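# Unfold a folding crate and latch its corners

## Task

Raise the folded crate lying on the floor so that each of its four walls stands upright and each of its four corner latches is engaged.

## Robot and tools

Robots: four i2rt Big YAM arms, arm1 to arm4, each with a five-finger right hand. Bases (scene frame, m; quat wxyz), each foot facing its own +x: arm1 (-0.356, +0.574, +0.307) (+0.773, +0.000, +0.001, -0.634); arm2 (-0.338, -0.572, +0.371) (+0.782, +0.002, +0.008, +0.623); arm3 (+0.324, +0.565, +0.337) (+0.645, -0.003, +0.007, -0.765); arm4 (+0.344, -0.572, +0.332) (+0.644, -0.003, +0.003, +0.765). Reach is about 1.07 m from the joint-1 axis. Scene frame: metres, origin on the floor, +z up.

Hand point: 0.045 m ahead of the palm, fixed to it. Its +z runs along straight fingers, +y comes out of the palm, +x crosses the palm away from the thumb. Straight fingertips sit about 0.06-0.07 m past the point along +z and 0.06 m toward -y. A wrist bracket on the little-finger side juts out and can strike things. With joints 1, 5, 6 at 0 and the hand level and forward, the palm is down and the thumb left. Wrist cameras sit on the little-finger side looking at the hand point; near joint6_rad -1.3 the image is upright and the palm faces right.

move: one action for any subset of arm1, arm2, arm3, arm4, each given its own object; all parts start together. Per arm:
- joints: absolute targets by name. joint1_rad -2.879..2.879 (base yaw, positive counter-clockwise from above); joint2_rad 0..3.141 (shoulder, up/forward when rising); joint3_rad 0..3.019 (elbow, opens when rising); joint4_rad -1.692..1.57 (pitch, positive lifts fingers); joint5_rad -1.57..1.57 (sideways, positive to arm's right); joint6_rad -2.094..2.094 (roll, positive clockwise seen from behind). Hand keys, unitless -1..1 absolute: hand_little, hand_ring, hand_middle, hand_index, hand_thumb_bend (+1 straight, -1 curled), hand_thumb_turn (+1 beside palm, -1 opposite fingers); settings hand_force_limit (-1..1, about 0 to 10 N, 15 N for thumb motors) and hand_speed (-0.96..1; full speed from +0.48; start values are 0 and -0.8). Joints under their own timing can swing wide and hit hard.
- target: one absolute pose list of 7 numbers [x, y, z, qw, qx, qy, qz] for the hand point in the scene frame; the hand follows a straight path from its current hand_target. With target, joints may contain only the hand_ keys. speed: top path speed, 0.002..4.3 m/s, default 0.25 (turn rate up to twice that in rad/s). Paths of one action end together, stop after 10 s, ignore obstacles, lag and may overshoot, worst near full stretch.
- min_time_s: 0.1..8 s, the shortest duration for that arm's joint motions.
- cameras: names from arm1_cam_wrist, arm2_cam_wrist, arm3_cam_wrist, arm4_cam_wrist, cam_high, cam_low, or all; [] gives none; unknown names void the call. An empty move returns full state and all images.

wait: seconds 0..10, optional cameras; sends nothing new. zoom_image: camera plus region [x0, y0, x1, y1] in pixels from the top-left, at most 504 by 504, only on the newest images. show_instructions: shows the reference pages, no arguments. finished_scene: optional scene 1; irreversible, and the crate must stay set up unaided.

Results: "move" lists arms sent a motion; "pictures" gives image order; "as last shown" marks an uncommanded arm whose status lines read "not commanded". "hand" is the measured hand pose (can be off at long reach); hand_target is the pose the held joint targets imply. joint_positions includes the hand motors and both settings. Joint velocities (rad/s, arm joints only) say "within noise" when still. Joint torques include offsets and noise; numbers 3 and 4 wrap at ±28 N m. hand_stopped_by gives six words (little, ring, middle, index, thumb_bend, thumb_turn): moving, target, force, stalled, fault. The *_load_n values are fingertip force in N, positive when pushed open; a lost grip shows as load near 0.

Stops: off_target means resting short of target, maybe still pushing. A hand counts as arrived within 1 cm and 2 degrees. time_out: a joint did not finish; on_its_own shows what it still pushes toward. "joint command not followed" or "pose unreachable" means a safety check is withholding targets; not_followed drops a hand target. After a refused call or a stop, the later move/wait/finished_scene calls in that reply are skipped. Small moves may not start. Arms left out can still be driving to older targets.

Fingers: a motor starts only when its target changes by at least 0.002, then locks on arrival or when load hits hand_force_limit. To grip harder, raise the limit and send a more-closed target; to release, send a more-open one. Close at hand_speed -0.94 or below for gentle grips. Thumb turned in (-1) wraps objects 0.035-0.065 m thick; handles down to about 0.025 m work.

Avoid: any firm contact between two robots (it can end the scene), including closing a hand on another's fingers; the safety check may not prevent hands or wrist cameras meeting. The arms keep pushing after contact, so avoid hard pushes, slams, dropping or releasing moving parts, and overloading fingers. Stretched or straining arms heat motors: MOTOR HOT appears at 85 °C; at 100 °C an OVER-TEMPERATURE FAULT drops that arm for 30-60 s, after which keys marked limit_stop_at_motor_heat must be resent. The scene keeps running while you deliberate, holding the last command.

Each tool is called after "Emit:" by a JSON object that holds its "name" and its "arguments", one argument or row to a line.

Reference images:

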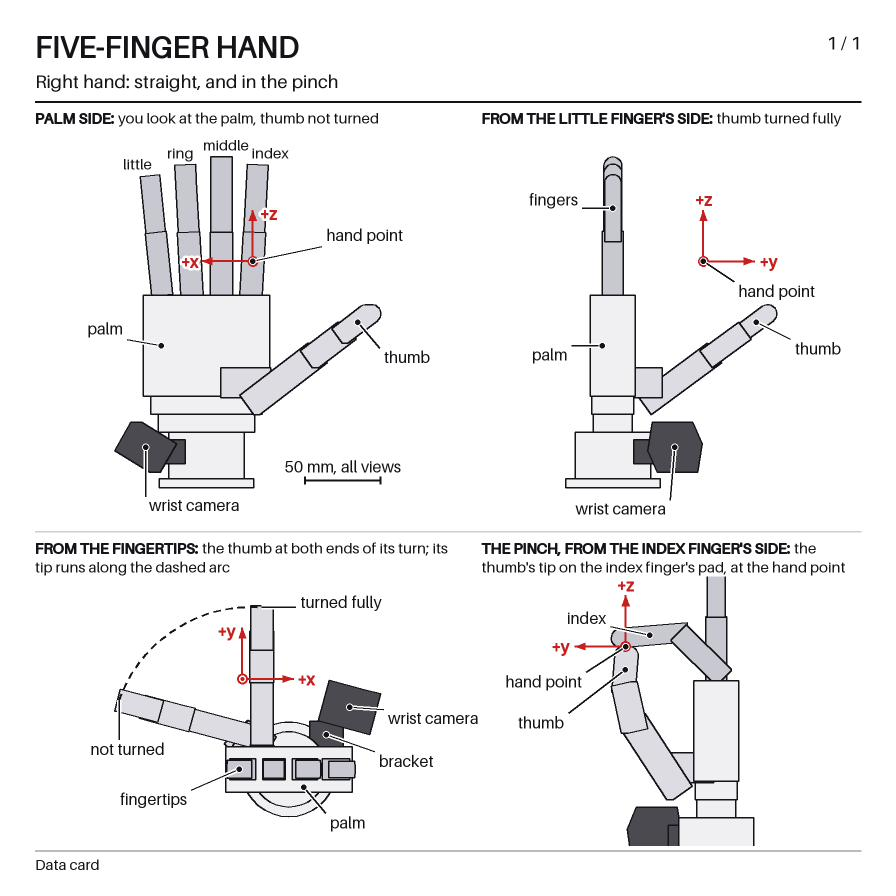

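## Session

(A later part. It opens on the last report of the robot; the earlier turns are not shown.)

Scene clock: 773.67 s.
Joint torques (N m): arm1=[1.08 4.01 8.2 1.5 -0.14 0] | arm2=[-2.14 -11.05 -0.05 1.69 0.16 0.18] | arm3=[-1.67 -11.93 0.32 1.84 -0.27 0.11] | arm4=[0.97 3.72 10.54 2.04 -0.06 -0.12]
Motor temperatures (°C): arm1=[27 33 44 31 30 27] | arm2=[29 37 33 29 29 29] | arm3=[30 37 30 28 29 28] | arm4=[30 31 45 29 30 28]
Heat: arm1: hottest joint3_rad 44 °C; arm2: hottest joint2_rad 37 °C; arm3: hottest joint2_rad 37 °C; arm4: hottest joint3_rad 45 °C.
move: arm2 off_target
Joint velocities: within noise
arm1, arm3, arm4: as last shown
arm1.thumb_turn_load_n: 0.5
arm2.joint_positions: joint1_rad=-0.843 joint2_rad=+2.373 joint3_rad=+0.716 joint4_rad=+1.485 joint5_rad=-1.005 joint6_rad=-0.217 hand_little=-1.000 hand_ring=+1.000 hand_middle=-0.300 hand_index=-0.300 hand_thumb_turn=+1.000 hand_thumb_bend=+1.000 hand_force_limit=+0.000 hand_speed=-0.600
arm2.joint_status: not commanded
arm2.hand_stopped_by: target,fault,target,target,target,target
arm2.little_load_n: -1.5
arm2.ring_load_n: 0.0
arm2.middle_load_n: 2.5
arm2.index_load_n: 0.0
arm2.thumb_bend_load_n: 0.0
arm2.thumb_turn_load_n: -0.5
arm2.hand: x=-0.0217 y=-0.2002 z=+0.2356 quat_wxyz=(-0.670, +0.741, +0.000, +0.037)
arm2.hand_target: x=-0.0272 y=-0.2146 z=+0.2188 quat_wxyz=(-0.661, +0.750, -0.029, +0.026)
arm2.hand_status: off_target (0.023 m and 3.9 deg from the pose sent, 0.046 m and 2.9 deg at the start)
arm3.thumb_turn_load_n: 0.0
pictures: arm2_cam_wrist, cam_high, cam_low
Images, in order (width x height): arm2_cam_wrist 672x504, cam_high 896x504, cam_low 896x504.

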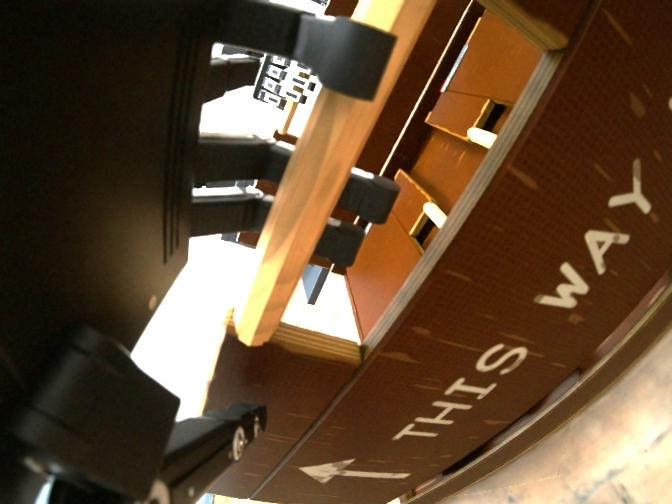

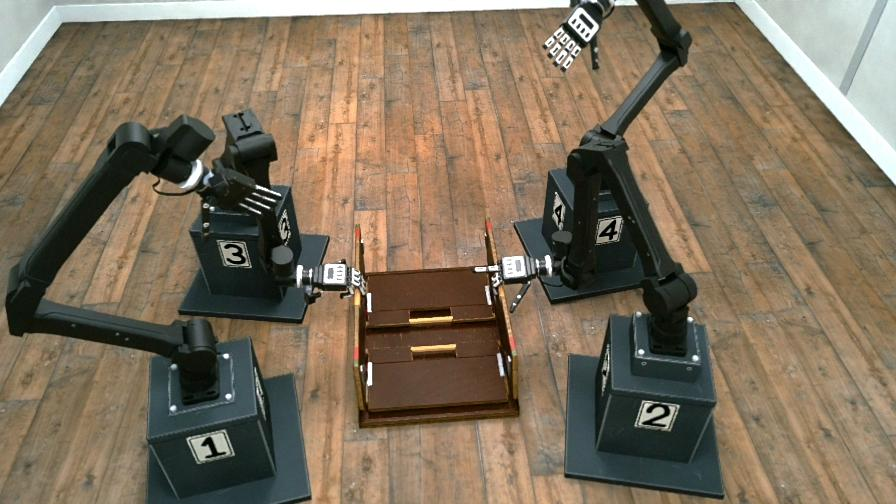

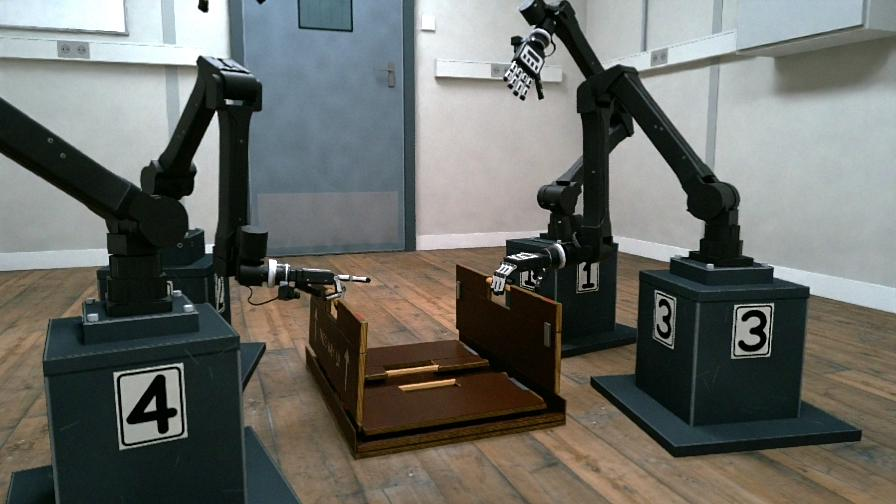

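Emit:
{"name": "move", "arguments": {
  "arm2": {"target": [-0.0285, -0.240, 0.216, -0.6751, 0.7367, -0.0289, 0.0265], "speed": 0.06},
  "cameras": ["arm2_cam_wrist", "cam_low", "cam_high"]
}}

Emit:
{"name": "zoom_image", "arguments": {
  "camera": "cam_low",
  "region": [300, 240, 500, 440]
}}

Emit:
{"name": "zoom_image", "arguments": {
  "camera": "cam_high",
  "region": [340, 210, 540, 440]
}}

Scene clock: 780.07 s.
Joint torques (N m): arm1=[1.03 4.13 8.2 1.48 -0.15 0] | arm2=[-3.25 -10.87 -0.95 1.44 -0.19 0.15] | arm3=[-1.38 -12.16 0.32 1.88 -0.26 0.11] | arm4=[1.03 3.66 10.52 2.04 -0.06 -0.12]
Motor temperatures (°C): arm1=[27 33 44 31 30 27] | arm2=[29 36 33 29 29 29] | arm3=[30 37 30 28 29 28] | arm4=[30 31 45 29 30 28]
Heat: arm1: hottest joint3_rad 44 °C; arm2: hottest joint2_rad 36 °C; arm3: hottest joint2_rad 37 °C; arm4: hottest joint3_rad 45 °C.
move: arm2 off_target
Joint velocities: within noise
arm1, arm3, arm4: as last shown
arm1.thumb_turn_load_n: 0.0
arm2.joint_positions: joint1_rad=-0.886 joint2_rad=+2.408 joint3_rad=+0.705 joint4_rad=+1.573 joint5_rad=-1.066 joint6_rad=-0.196 hand_little=-1.000 hand_ring=+1.000 hand_middle=-0.299 hand_index=-0.300 hand_thumb_turn=+1.000 hand_thumb_bend=+1.000 hand_force_limit=+0.000 hand_speed=-0.600
arm2.joint_status: not commanded
arm2.hand_stopped_by: target,fault,target,target,target,target
arm2.little_load_n: -0.5
arm2.ring_load_n: 0.0
arm2.middle_load_n: 6.5
arm2.index_load_n: 0.0
arm2.thumb_bend_load_n: 0.0
arm2.thumb_turn_load_n: 0.0
arm2.hand: x=-0.0249 y=-0.2172 z=+0.2350 quat_wxyz=(-0.681, +0.731, +0.010, +0.037)
arm2.hand_target: x=-0.0295 y=-0.2387 z=+0.2173 quat_wxyz=(-0.672, +0.740, -0.028, +0.025)
arm2.hand_status: off_target (0.030 m and 4.7 deg from the pose sent, 0.045 m and 3.6 deg at the start; a joint's target at an end of its range on 18 of 29 steps)
arm3.little_load_n: 0.5
arm3.index_load_n: -0.5
arm3.thumb_turn_load_n: -0.5
pictures: arm2_cam_wrist, cam_high, cam_low
Images, in order (width x height): arm2_cam_wrist 672x504, cam_high 896x504, cam_low 896x504.

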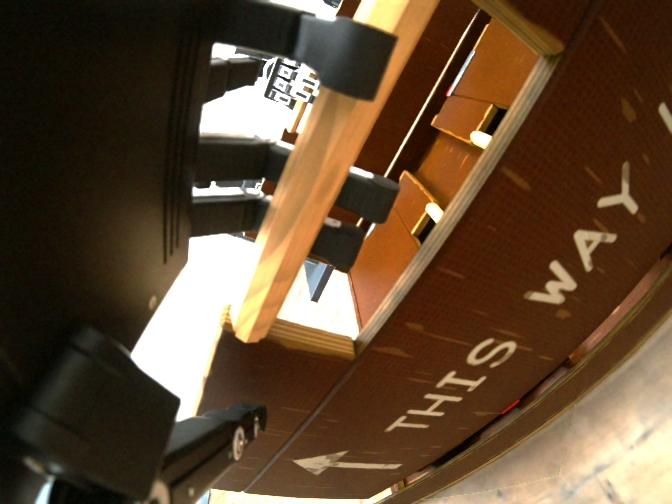

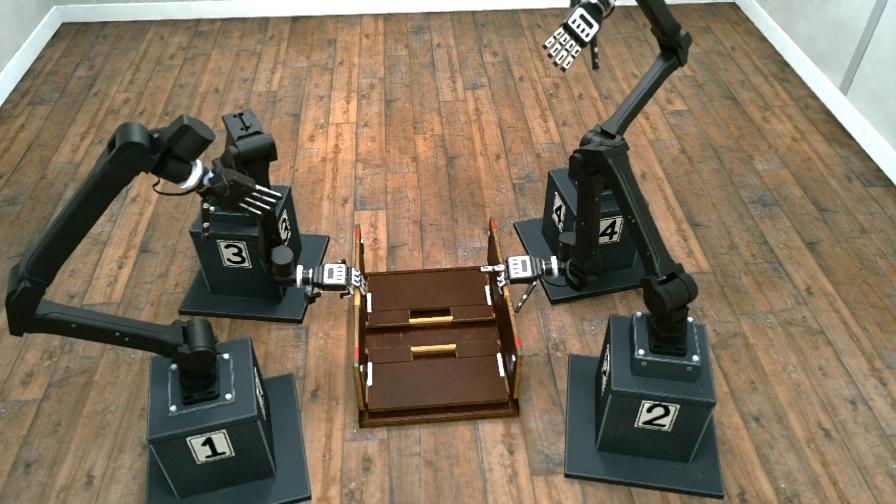

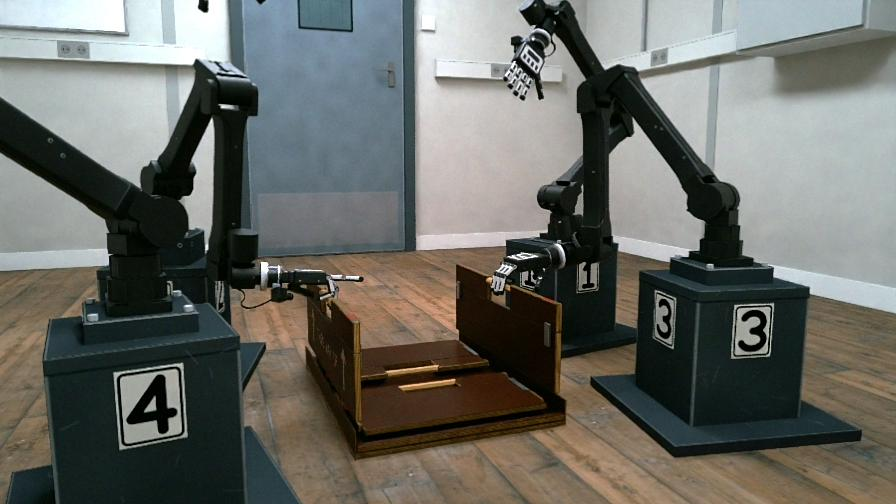

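Scaled by 2.520 from the camera's image (finer frame: 1280x720).

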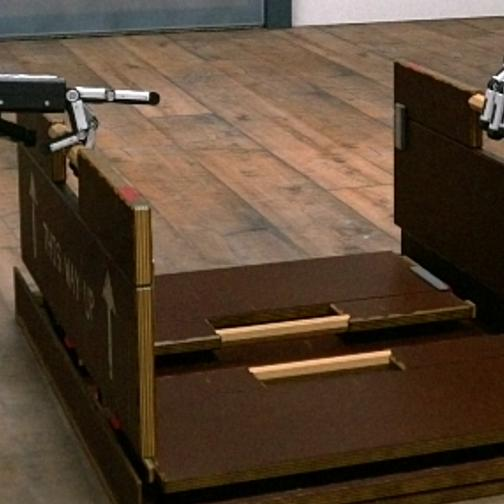

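Scaled by 2.191 from the camera's image (finer frame: 1280x720).

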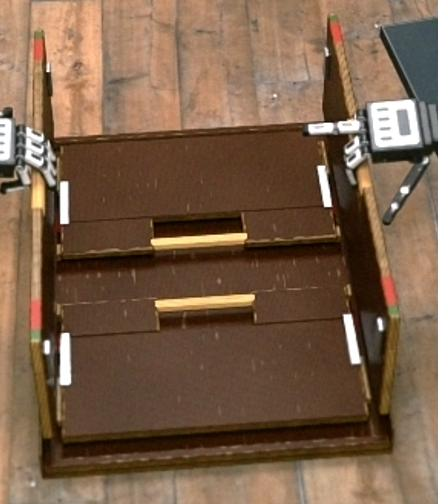

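Emit:
{"name": "move", "arguments": {
  "arm2": {"target": [-0.0285, -0.230, 0.222, -0.6751, 0.7367, -0.0289, 0.0265], "speed": 0.05},
  "arm4": {"target": [0.06, -0.036, 0.24, -0.2706, 0.6533, 0.6533, -0.2706], "speed": 0.3, "joints": {"hand_speed": 0.3, "hand_little": 0.5, "hand_ring": 0.5, "hand_middle": 0.5, "hand_index": 0.5}},
  "cameras": ["arm4_cam_wrist", "cam_low", "cam_high", "arm1_cam_wrist"]
}}

Emit:
{"name": "zoom_image", "arguments": {
  "camera": "cam_high",
  "region": [340, 210, 540, 440]
}}

Emit:
{"name": "zoom_image", "arguments": {
  "camera": "arm4_cam_wrist",
  "region": [200, 0, 600, 400]
}}

Scene clock: 810.27 s.
Joint torques (N m): arm1=[1.03 4.01 8.21 1.48 -0.15 0] | arm2=[-1.85 -12.28 -0.81 1.26 0.42 0.19] | arm3=[-1.73 -12.22 0.4 1.91 -0.27 0.14] | arm4=[0.56 -13.92 10.65 0.34 -0.69 -0.23]
Motor temperatures (°C): arm1=[27 33 44 31 30 27] | arm2=[29 35 33 29 29 29] | arm3=[30 37 30 28 29 28] | arm4=[30 31 45 29 30 28]
Heat: arm1: hottest joint3_rad 44 °C; arm2: hottest joint2_rad 35 °C; arm3: hottest joint2_rad 37 °C; arm4: hottest joint3_rad 45 °C.
move: arm2 off_target; arm4 off_target
Joint velocities: within noise
arm1, arm3: as last shown
arm2.joint_positions: joint1_rad=-0.886 joint2_rad=+2.408 joint3_rad=+0.705 joint4_rad=+1.575 joint5_rad=-1.057 joint6_rad=-0.184 hand_little=-1.000 hand_ring=+1.000 hand_middle=-0.299 hand_index=-0.300 hand_thumb_turn=+1.000 hand_thumb_bend=+1.000 hand_force_limit=+0.000 hand_speed=-0.600
arm2.joint_status: not commanded
arm2.hand_stopped_by: target,fault,target,target,target,target
arm2.little_load_n: -0.5
arm2.ring_load_n: 0.0
arm2.middle_load_n: 6.0
arm2.index_load_n: 0.0
arm2.thumb_bend_load_n: 0.0
arm2.thumb_turn_load_n: 0.0
arm2.hand: x=-0.0240 y=-0.2168 z=+0.2354 quat_wxyz=(-0.681, +0.731, +0.003, +0.036)
arm2.hand_target: x=-0.0288 y=-0.2296 z=+0.2226 quat_wxyz=(-0.673, +0.738, -0.028, +0.026)
arm2.hand_status: off_target (0.019 m and 3.9 deg from the pose sent, 0.019 m and 4.7 deg at the start; a joint's target at an end of its range on 99 of 99 steps)
arm3.little_load_n: 0.0
arm3.index_load_n: 0.0
arm4.joint_positions: joint1_rad=+0.157 joint2_rad=+2.129 joint3_rad=+1.401 joint4_rad=-0.535 joint5_rad=-0.732 joint6_rad=-1.116 hand_little=+0.500 hand_ring=+0.500 hand_middle=+0.500 hand_index=+0.500 hand_thumb_turn=+1.000 hand_thumb_bend=+1.000 hand_force_limit=+0.000 hand_speed=+0.300
arm4.joint_status: all done
arm4.hand_stopped_by: target,target,target,target,target,target
arm4.little_load_n: 0.0
arm4.ring_load_n: 0.0
arm4.middle_load_n: 0.0
arm4.index_load_n: 0.0
arm4.thumb_bend_load_n: 0.0
arm4.thumb_turn_load_n: 0.0
arm4.hand: x=+0.0612 y=-0.0483 z=+0.2382 quat_wxyz=(-0.265, +0.658, +0.650, -0.273)
arm4.hand_target: x=+0.0600 y=-0.0363 z=+0.2402 quat_wxyz=(-0.271, +0.653, +0.653, -0.270)
arm4.hand_status: off_target (0.012 m and 1.0 deg from the pose sent, 0.703 m and 46.1 deg at the start)
pictures: arm1_cam_wrist, arm4_cam_wrist, cam_high, cam_low
Images, in order (width x height): arm1_cam_wrist 672x504, arm4_cam_wrist 672x504, cam_high 896x504, cam_low 896x504.

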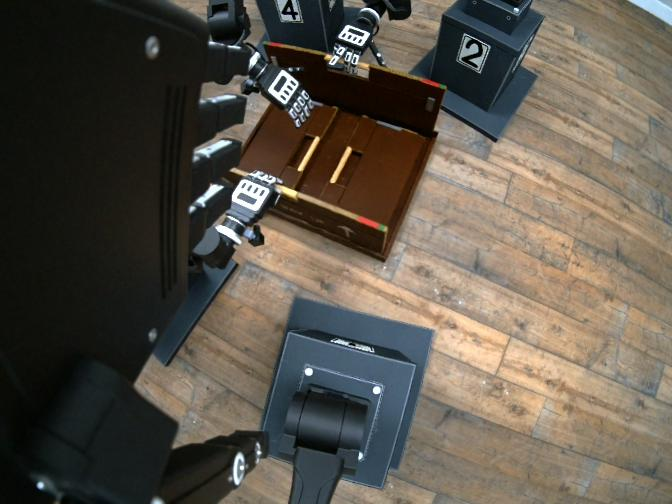

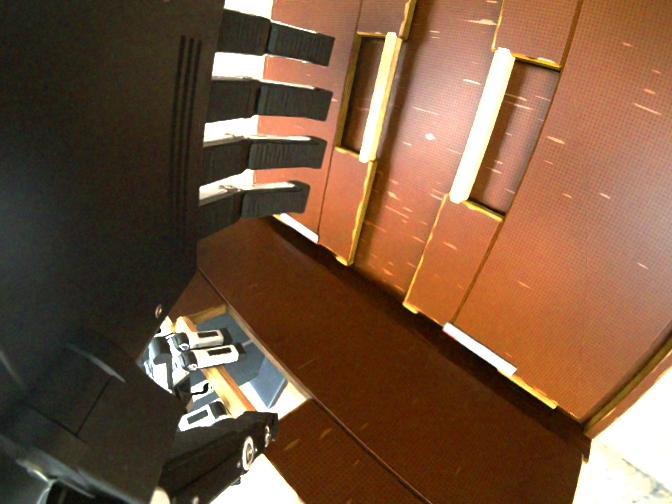

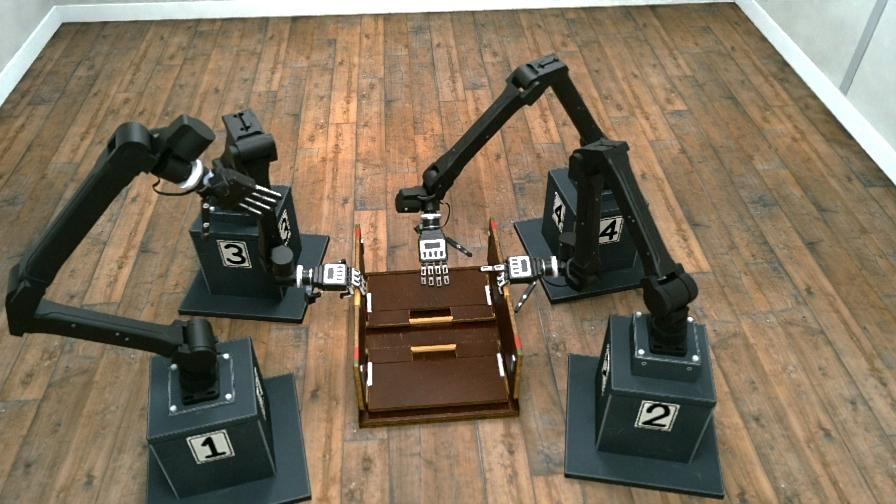

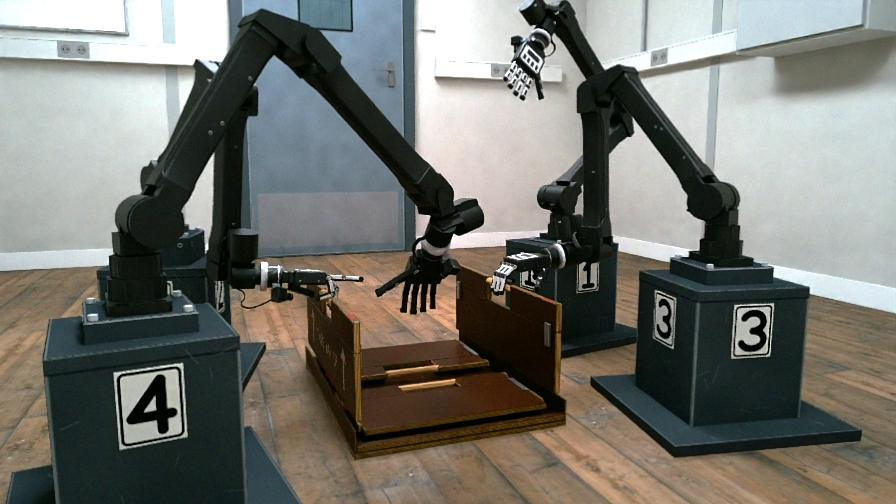

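Scaled by 2.191 from the camera's image (finer frame: 1280x720).

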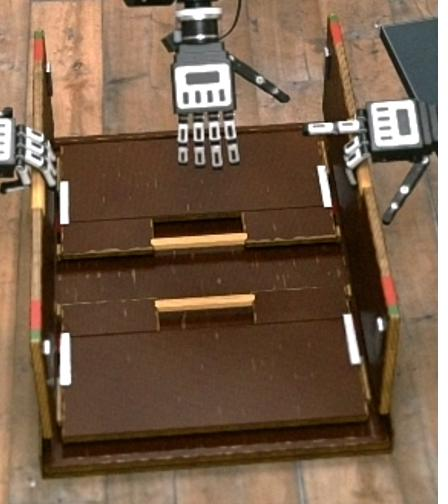

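Scaled by 1.260 from the camera's image (finer frame: 960x720).

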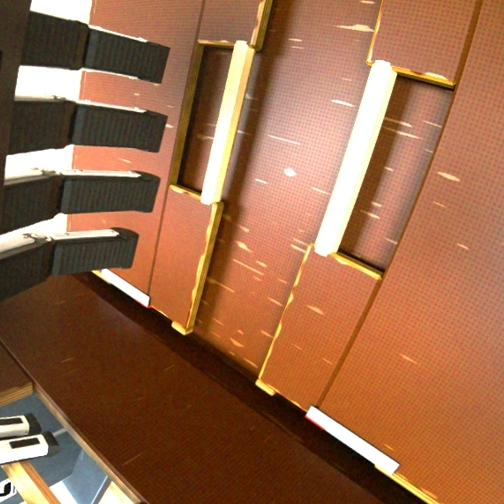

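Emit:
{"name": "move", "arguments": {
  "arm4": {"target": [0.06, -0.022, 0.12, -0.2706, 0.6533, 0.6533, -0.2706], "speed": 0.15},
  "cameras": ["arm4_cam_wrist", "cam_high"]
}}

Emit:
{"name": "zoom_image", "arguments": {
  "camera": "cam_high",
  "region": [380, 240, 500, 360]
}}

Emit:
{"name": "zoom_image", "arguments": {
  "camera": "arm4_cam_wrist",
  "region": [200, 0, 600, 400]
}}

Scene clock: 820.97 s.
Joint torques (N m): arm1=[1.03 4.01 8.23 1.47 -0.15 0] | arm2=[-1.2 -12.04 -0.69 1.37 0.42 0.21] | arm3=[-1.49 -12.34 0.38 1.78 -0.26 0.12] | arm4=[0.44 -14.8 9.13 1.29 -0.7 -0.21]
Motor temperatures (°C): arm1=[27 33 44 31 30 27] | arm2=[29 35 33 29 29 29] | arm3=[30 37 29 28 29 28] | arm4=[30 32 44 29 30 28]
Heat: arm1: hottest joint3_rad 44 °C; arm2: hottest joint2_rad 35 °C; arm3: hottest joint2_rad 37 °C; arm4: hottest joint3_rad 44 °C.
move: arm4 off_target
Joint velocities: within noise
arm1, arm2, arm3: as last shown
arm2.little_load_n: 0.0
arm2.thumb_bend_load_n: -0.5
arm2.thumb_turn_load_n: -0.5
arm4.joint_positions: joint1_rad=+0.152 joint2_rad=+2.375 joint3_rad=+1.482 joint4_rad=-0.395 joint5_rad=-0.734 joint6_rad=-1.126 hand_little=+0.500 hand_ring=+0.500 hand_middle=+0.500 hand_index=+0.500 hand_thumb_turn=+1.000 hand_thumb_bend=+1.000 hand_force_limit=+0.000 hand_speed=+0.300
arm4.joint_status: not commanded
arm4.hand_stopped_by: target,target,target,target,target,target
arm4.little_load_n: 0.0
arm4.ring_load_n: 0.0
arm4.middle_load_n: 0.0
arm4.index_load_n: 0.0
arm4.thumb_bend_load_n: 0.0
arm4.thumb_turn_load_n: 0.0
arm4.hand: x=+0.0608 y=-0.0378 z=+0.1230 quat_wxyz=(-0.257, +0.660, +0.649, -0.277)
arm4.hand_target: x=+0.0603 y=-0.0223 z=+0.1204 quat_wxyz=(-0.271, +0.653, +0.653, -0.270)
arm4.hand_status: off_target (0.016 m and 1.9 deg from the pose sent, 0.121 m and 1.0 deg at the start)
Images, in order (width x height): arm4_cam_wrist 672x504, cam_high 896x504.

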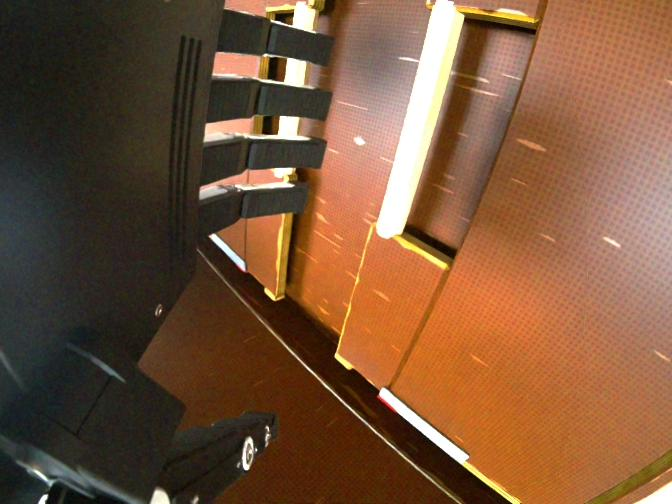

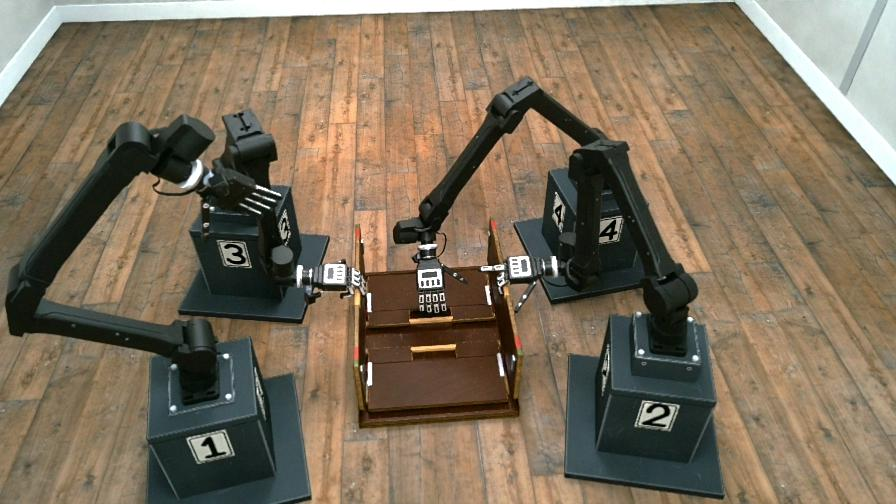

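Scaled by 4.200 from the camera's image (finer frame: 1280x720).

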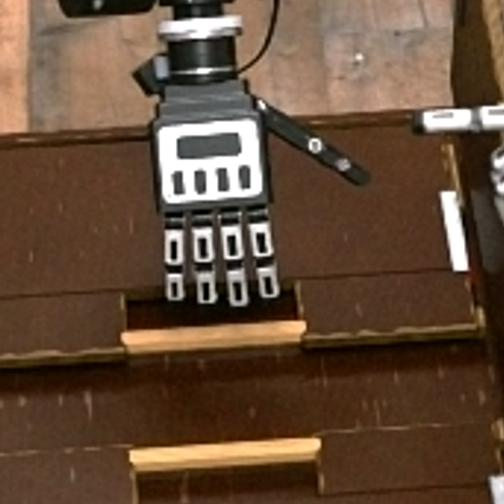

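Scaled by 1.260 from the camera's image (finer frame: 960x720).

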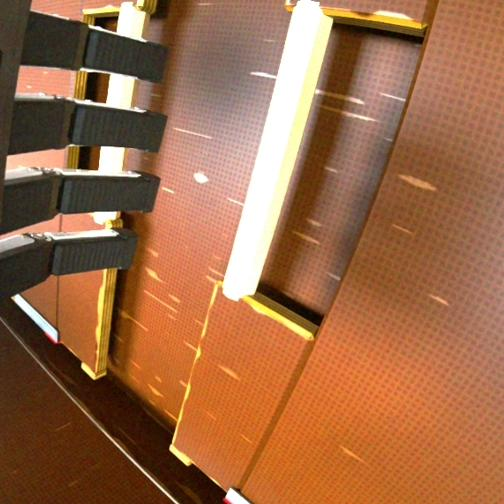

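Emit:
{"name": "move", "arguments": {
  "arm4": {"target": [0.062, -0.021, 0.055, -0.2706, 0.6533, 0.6533, -0.2706], "speed": 0.1},
  "cameras": ["arm4_cam_wrist", "cam_high"]
}}

Emit:
{"name": "zoom_image", "arguments": {
  "camera": "cam_high",
  "region": [380, 240, 500, 360]
}}

Emit:
{"name": "zoom_image", "arguments": {
  "camera": "arm4_cam_wrist",
  "region": [200, 0, 500, 300]
}}

Scene clock: 828.13 s.
Joint torques (N m): arm1=[1.03 3.9 8.21 1.46 -0.15 0] | arm2=[-1.79 -11.81 -0.61 1.39 0.42 0.23] | arm3=[-1.38 -12.34 0.44 1.72 -0.28 0.11] | arm4=[0.32 -15.15 8.24 1.21 -0.7 -0.22]
Motor temperatures (°C): arm1=[27 33 44 31 30 27] | arm2=[29 35 33 29 29 29] | arm3=[30 37 29 28 29 28] | arm4=[30 33 44 29 30 28]
Heat: arm1: hottest joint3_rad 44 °C; arm2: hottest joint2_rad 35 °C; arm3: hottest joint2_rad 37 °C; arm4: hottest joint3_rad 44 °C.
move: arm4 off_target
Joint velocities: within noise
arm1.joint_positions: joint1_rad=+0.086 joint2_rad=+0.649 joint3_rad=+1.430 joint4_rad=-1.633 joint5_rad=-0.218 joint6_rad=-1.318 hand_little=+1.000 hand_ring=+1.000 hand_middle=+1.000 hand_index=+1.000 hand_thumb_turn=+1.000 hand_thumb_bend=+1.000 hand_force_limit=+0.000 hand_speed=-0.800
arm1.joint_status: not commanded
arm1.hand_stopped_by: target,target,target,target,target,target
arm1.little_load_n: 0.0
arm1.ring_load_n: 0.0
arm1.middle_load_n: 0.0
arm1.index_load_n: 0.0
arm1.thumb_bend_load_n: 0.0
arm1.thumb_turn_load_n: 0.0
arm1.hand: x=-0.3134 y=+0.3994 z=+0.7535 quat_wxyz=(+0.085, +0.694, -0.621, +0.354)
arm1.hand_target: x=-0.3133 y=+0.3990 z=+0.7616 quat_wxyz=(+0.090, +0.692, -0.617, +0.362)
arm1.hand_status: not commanded
arm2, arm3: as last shown
arm2.little_load_n: -0.5
arm2.thumb_bend_load_n: 0.0
arm2.thumb_turn_load_n: 0.0
arm3.thumb_turn_load_n: 0.0
arm4.joint_positions: joint1_rad=+0.149 joint2_rad=+2.512 joint3_rad=+1.542 joint4_rad=-0.316 joint5_rad=-0.735 joint6_rad=-1.131 hand_little=+0.500 hand_ring=+0.500 hand_middle=+0.500 hand_index=+0.500 hand_thumb_turn=+1.000 hand_thumb_bend=+1.000 hand_force_limit=+0.000 hand_speed=+0.300
arm4.joint_status: not commanded
arm4.hand_stopped_by: target,target,target,target,target,target
arm4.little_load_n: 0.0
arm4.ring_load_n: 0.0
arm4.middle_load_n: 0.0
arm4.index_load_n: 0.0
arm4.thumb_bend_load_n: 0.0
arm4.thumb_turn_load_n: 0.0
arm4.hand: x=+0.0618 y=-0.0345 z=+0.0594 quat_wxyz=(-0.259, +0.659, +0.650, -0.276)
arm4.hand_target: x=+0.0622 y=-0.0214 z=+0.0553 quat_wxyz=(-0.271, +0.653, +0.653, -0.270)
arm4.hand_status: off_target (0.014 m and 1.7 deg from the pose sent, 0.070 m and 1.9 deg at the start)
Images, in order (width x height): arm4_cam_wrist 672x504, cam_high 896x504.

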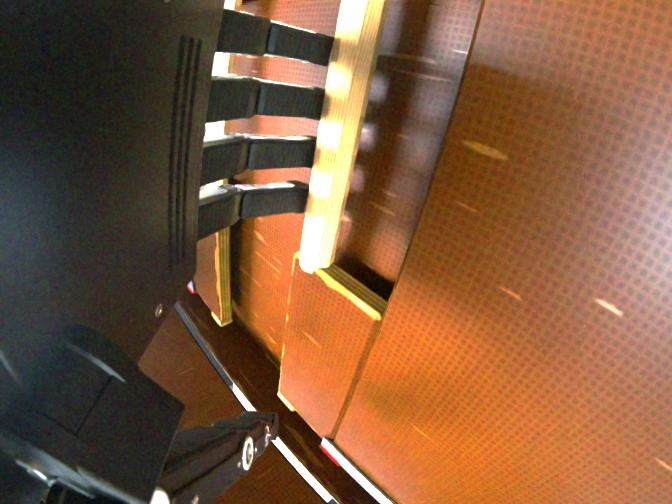

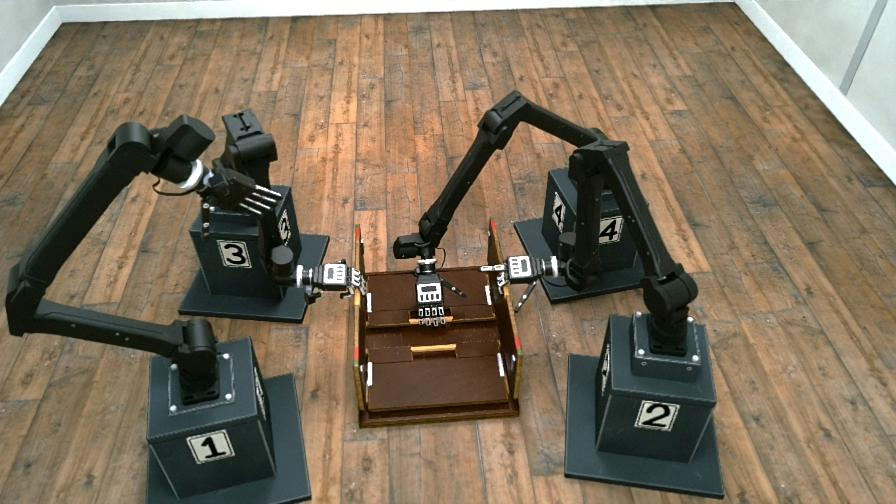

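Scaled by 4.200 from the camera's image (finer frame: 1280x720).

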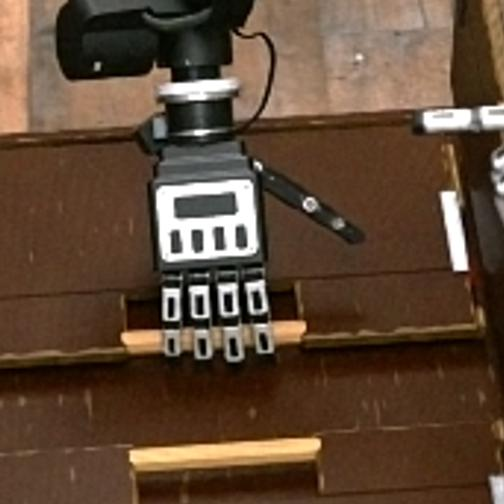

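Scaled by 1.680 from the camera's image (finer frame: 960x720).

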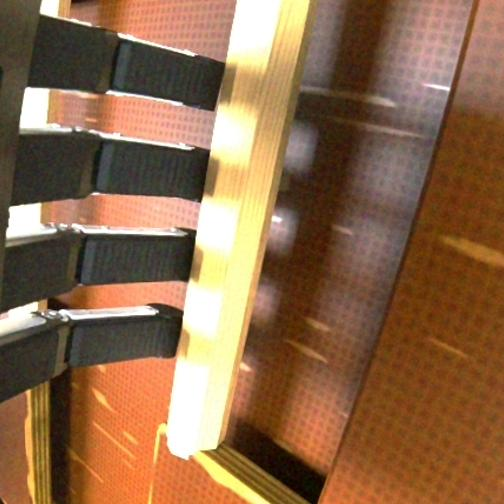

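Emit:
{"name": "move", "arguments": {
  "arm4": {"target": [0.058, -0.021, 0.038, -0.2706, 0.6533, 0.6533, -0.2706], "speed": 0.06},
  "cameras": ["arm4_cam_wrist", "cam_high"]
}}

Emit:
{"name": "zoom_image", "arguments": {
  "camera": "arm4_cam_wrist",
  "region": [200, 0, 500, 300]
}}

Scene clock: 834.03 s.
Joint torques (N m): arm1=[0.97 4.07 8.21 1.48 -0.15 -0.01] | arm2=[-1.55 -11.58 -0.66 1.48 0.39 0.19] | arm3=[-1.55 -12.4 0.4 1.8 -0.25 0.11] | arm4=[0.91 -14.45 8.5 1.31 -0.51 -0.15]
Motor temperatures (°C): arm1=[27 33 44 31 30 27] | arm2=[29 35 33 29 29 29] | arm3=[30 37 29 28 29 28] | arm4=[30 34 44 29 31 28]
Heat: arm1: hottest joint3_rad 44 °C; arm2: hottest joint2_rad 35 °C; arm3: hottest joint2_rad 37 °C; arm4: hottest joint3_rad 44 °C.
move: arm4 off_target
Joint velocities: within noise
arm1, arm2: as last shown
arm2.little_load_n: 0.0
arm2.thumb_turn_load_n: -0.5
arm3.joint_positions: joint1_rad=-0.933 joint2_rad=+2.278 joint3_rad=+0.685 joint4_rad=+1.413 joint5_rad=-1.111 joint6_rad=-0.161 hand_little=-1.000 hand_ring=+0.116 hand_middle=+0.090 hand_index=+0.090 hand_thumb_turn=+1.000 hand_thumb_bend=+1.000 hand_force_limit=-0.300 hand_speed=-0.700
arm3.joint_status: not commanded
arm3.hand_stopped_by: target,force,force,force,target,target
arm3.little_load_n: 0.0
arm3.ring_load_n: 0.0
arm3.middle_load_n: 0.5
arm3.index_load_n: 0.0
arm3.thumb_bend_load_n: 0.0
arm3.thumb_turn_load_n: 0.0
arm3.hand: x=+0.0137 y=+0.2049 z=+0.2421 quat_wxyz=(+0.000, +0.010, -0.737, +0.676)
arm3.hand_target: x=+0.0131 y=+0.2119 z=+0.2361 quat_wxyz=(+0.000, +0.000, -0.737, +0.675)
arm3.hand_status: not commanded
arm4.joint_positions: joint1_rad=+0.148 joint2_rad=+2.541 joint3_rad=+1.561 joint4_rad=-0.295 joint5_rad=-0.737 joint6_rad=-1.131 hand_little=+0.500 hand_ring=+0.500 hand_middle=+0.500 hand_index=+0.500 hand_thumb_turn=+1.000 hand_thumb_bend=+1.000 hand_force_limit=+0.000 hand_speed=+0.300
arm4.joint_status: not commanded
arm4.hand_stopped_by: target,target,target,target,target,target
arm4.little_load_n: 0.5
arm4.ring_load_n: 0.0
arm4.middle_load_n: -0.5
arm4.index_load_n: 0.0
arm4.thumb_bend_load_n: 0.0
arm4.thumb_turn_load_n: 0.0
arm4.hand: x=+0.0602 y=-0.0305 z=+0.0476 quat_wxyz=(-0.264, +0.657, +0.651, -0.275)
arm4.hand_target: x=+0.0582 y=-0.0215 z=+0.0384 quat_wxyz=(-0.271, +0.653, +0.653, -0.271)
arm4.hand_status: off_target (0.014 m and 1.1 deg from the pose sent, 0.026 m and 1.7 deg at the start)
Images, in order (width x height): arm4_cam_wrist 672x504, cam_high 896x504.

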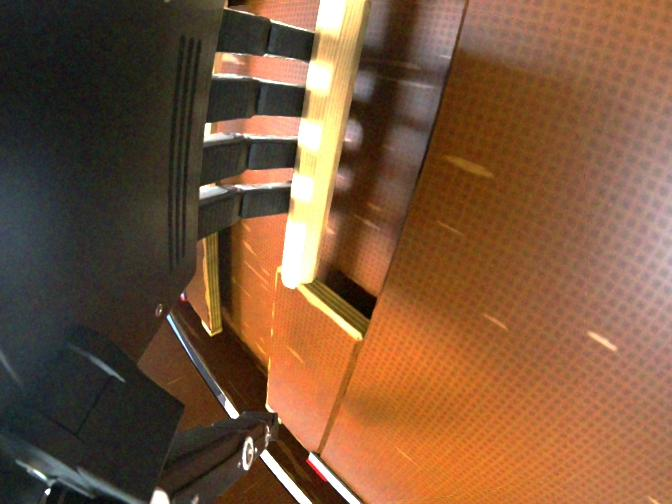

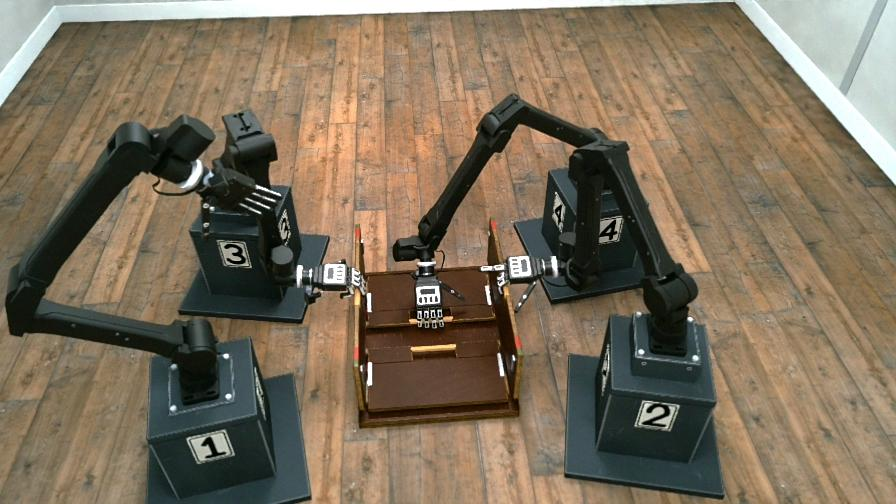

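Scaled by 1.680 from the camera's image (finer frame: 960x720).

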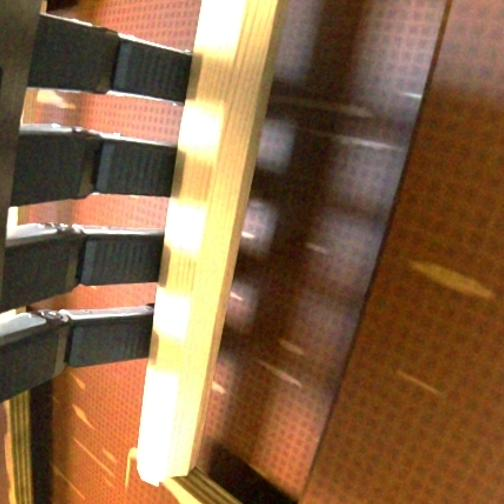

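Emit:
{"name": "move", "arguments": {
  "arm4": {"target": [0.058, -0.021, 0.031, -0.2706, 0.6533, 0.6533, -0.2706], "speed": 0.06}
}}

Emit:
{"name": "move", "arguments": {
  "arm4": {"joints": {"hand_speed": -0.7, "hand_force_limit": -0.4, "hand_little": -0.3, "hand_ring": -0.3, "hand_middle": -0.3, "hand_index": -0.3}},
  "cameras": ["arm4_cam_wrist", "cam_high", "cam_low"]
}}

Emit:
{"name": "zoom_image", "arguments": {
  "camera": "arm4_cam_wrist",
  "region": [200, 0, 500, 300]
}}

Scene clock: 839.10 s.
Joint torques (N m): arm1=[0.97 3.96 8.18 1.48 -0.15 -0.01] | arm2=[-1.55 -12.04 -0.72 1.39 0.41 0.21] | arm3=[-1.26 -12.45 0.39 1.87 -0.26 0.13] | arm4=[0.91 -13.63 8.87 1.57 -0.35 -0.15]
Motor temperatures (°C): arm1=[27 33 44 31 30 27] | arm2=[29 35 33 29 29 29] | arm3=[30 37 29 28 29 28] | arm4=[30 34 44 29 31 27]
Heat: arm1: hottest joint3_rad 44 °C; arm2: hottest joint2_rad 35 °C; arm3: hottest joint2_rad 37 °C; arm4: hottest joint3_rad 44 °C.
move: arm4 off_target
Joint velocities: within noise
arm1, arm2, arm3: as last shown
arm4.joint_positions: joint1_rad=+0.148 joint2_rad=+2.544 joint3_rad=+1.564 joint4_rad=-0.295 joint5_rad=-0.741 joint6_rad=-1.131 hand_little=+0.500 hand_ring=+0.500 hand_middle=+0.500 hand_index=+0.500 hand_thumb_turn=+1.000 hand_thumb_bend=+1.000 hand_force_limit=+0.000 hand_speed=+0.300
arm4.joint_status: not commanded
arm4.hand_stopped_by: target,target,target,target,target,target
arm4.little_load_n: 0.0
arm4.ring_load_n: 0.0
arm4.middle_load_n: -2.5
arm4.index_load_n: 0.0
arm4.thumb_bend_load_n: 0.0
arm4.thumb_turn_load_n: 0.0
arm4.hand: x=+0.0597 y=-0.0300 z=+0.0471 quat_wxyz=(-0.265, +0.656, +0.650, -0.277)
arm4.hand_target: x=+0.0584 y=-0.0216 z=+0.0318 quat_wxyz=(-0.271, +0.653, +0.653, -0.270)
arm4.hand_status: off_target (0.019 m and 1.1 deg from the pose sent, 0.019 m and 1.1 deg at the start)
pictures: none

Scene clock: 840.33 s.
Joint torques (N m): arm1=[0.97 4.01 8.2 1.47 -0.15 0] | arm2=[-1.26 -11.99 -0.8 1.35 0.45 0.22] | arm3=[-1.67 -12.22 0.35 1.83 -0.28 0.11] | arm4=[-0.97 -15.33 6.68 0.62 -0.03 -0.13]
Motor temperatures (°C): arm1=[27 33 44 31 30 27] | arm2=[29 35 33 29 29 29] | arm3=[30 37 29 28 29 28] | arm4=[30 34 44 29 31 27]
Heat: arm1: hottest joint3_rad 44 °C; arm2: hottest joint2_rad 35 °C; arm3: hottest joint2_rad 37 °C; arm4: hottest joint3_rad 44 °C.
move: arm4 off_target
Joint velocities: within noise
arm1, arm2, arm3: as last shown
arm2.little_load_n: -0.5
arm3.thumb_turn_load_n: -0.5
arm4.joint_positions: joint1_rad=+0.172 joint2_rad=+2.564 joint3_rad=+1.589 joint4_rad=-0.270 joint5_rad=-0.748 joint6_rad=-1.133 hand_little=-0.022 hand_ring=+0.005 hand_middle=+0.005 hand_index=+0.061 hand_thumb_turn=+1.000 hand_thumb_bend=+1.000 hand_force_limit=-0.400 hand_speed=-0.700
arm4.joint_status: hand_little off_target (ended at -0.022, target -0.300); hand_ring off_target (ended at +0.005, target -0.300); hand_middle off_target (ended at +0.005, target -0.300); hand_index off_target (ended at +0.061, target -0.300); the others done
arm4.hand_stopped_by: force,force,force,force,target,target
arm4.little_load_n: 3.5
arm4.ring_load_n: 1.5
arm4.middle_load_n: 2.0
arm4.index_load_n: 0.0
arm4.thumb_bend_load_n: 0.0
arm4.thumb_turn_load_n: 0.0
arm4.hand: x=+0.0413 y=-0.0262 z=+0.0426 quat_wxyz=(-0.275, +0.641, +0.661, -0.277)
arm4.hand_target: x=+0.0584 y=-0.0217 z=+0.0317 quat_wxyz=(-0.271, +0.653, +0.653, -0.270)
arm4.hand_status: not commanded
Images, in order (width x height): arm4_cam_wrist 672x504, cam_high 896x504, cam_low 896x504.

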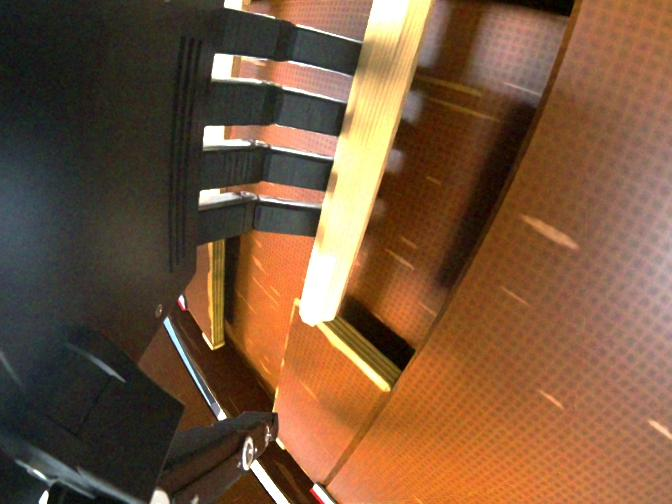

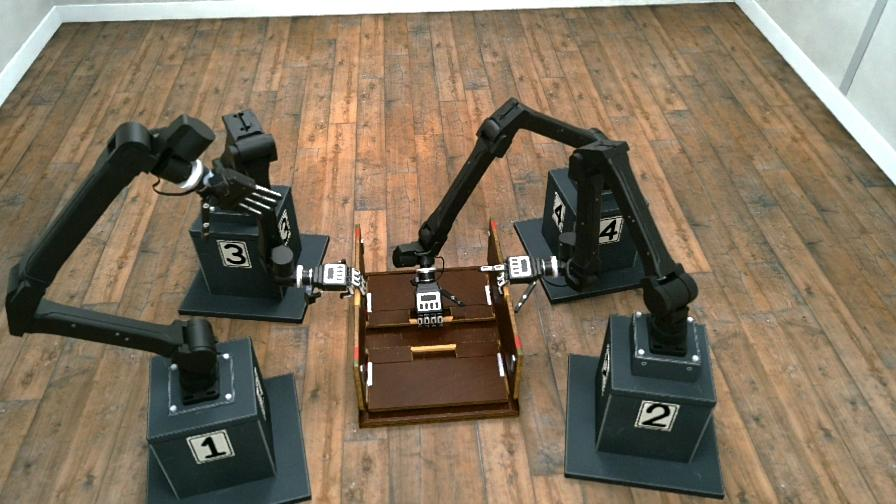

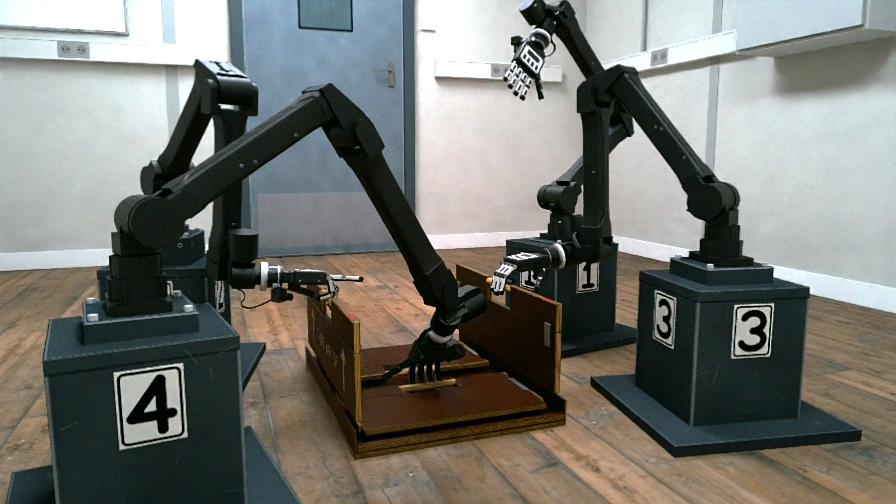

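Scaled by 1.680 from the camera's image (finer frame: 960x720).

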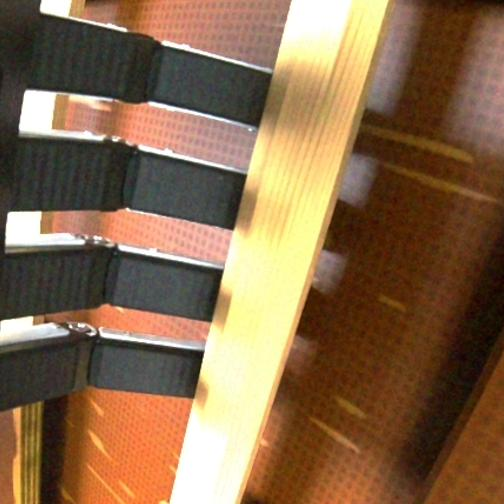

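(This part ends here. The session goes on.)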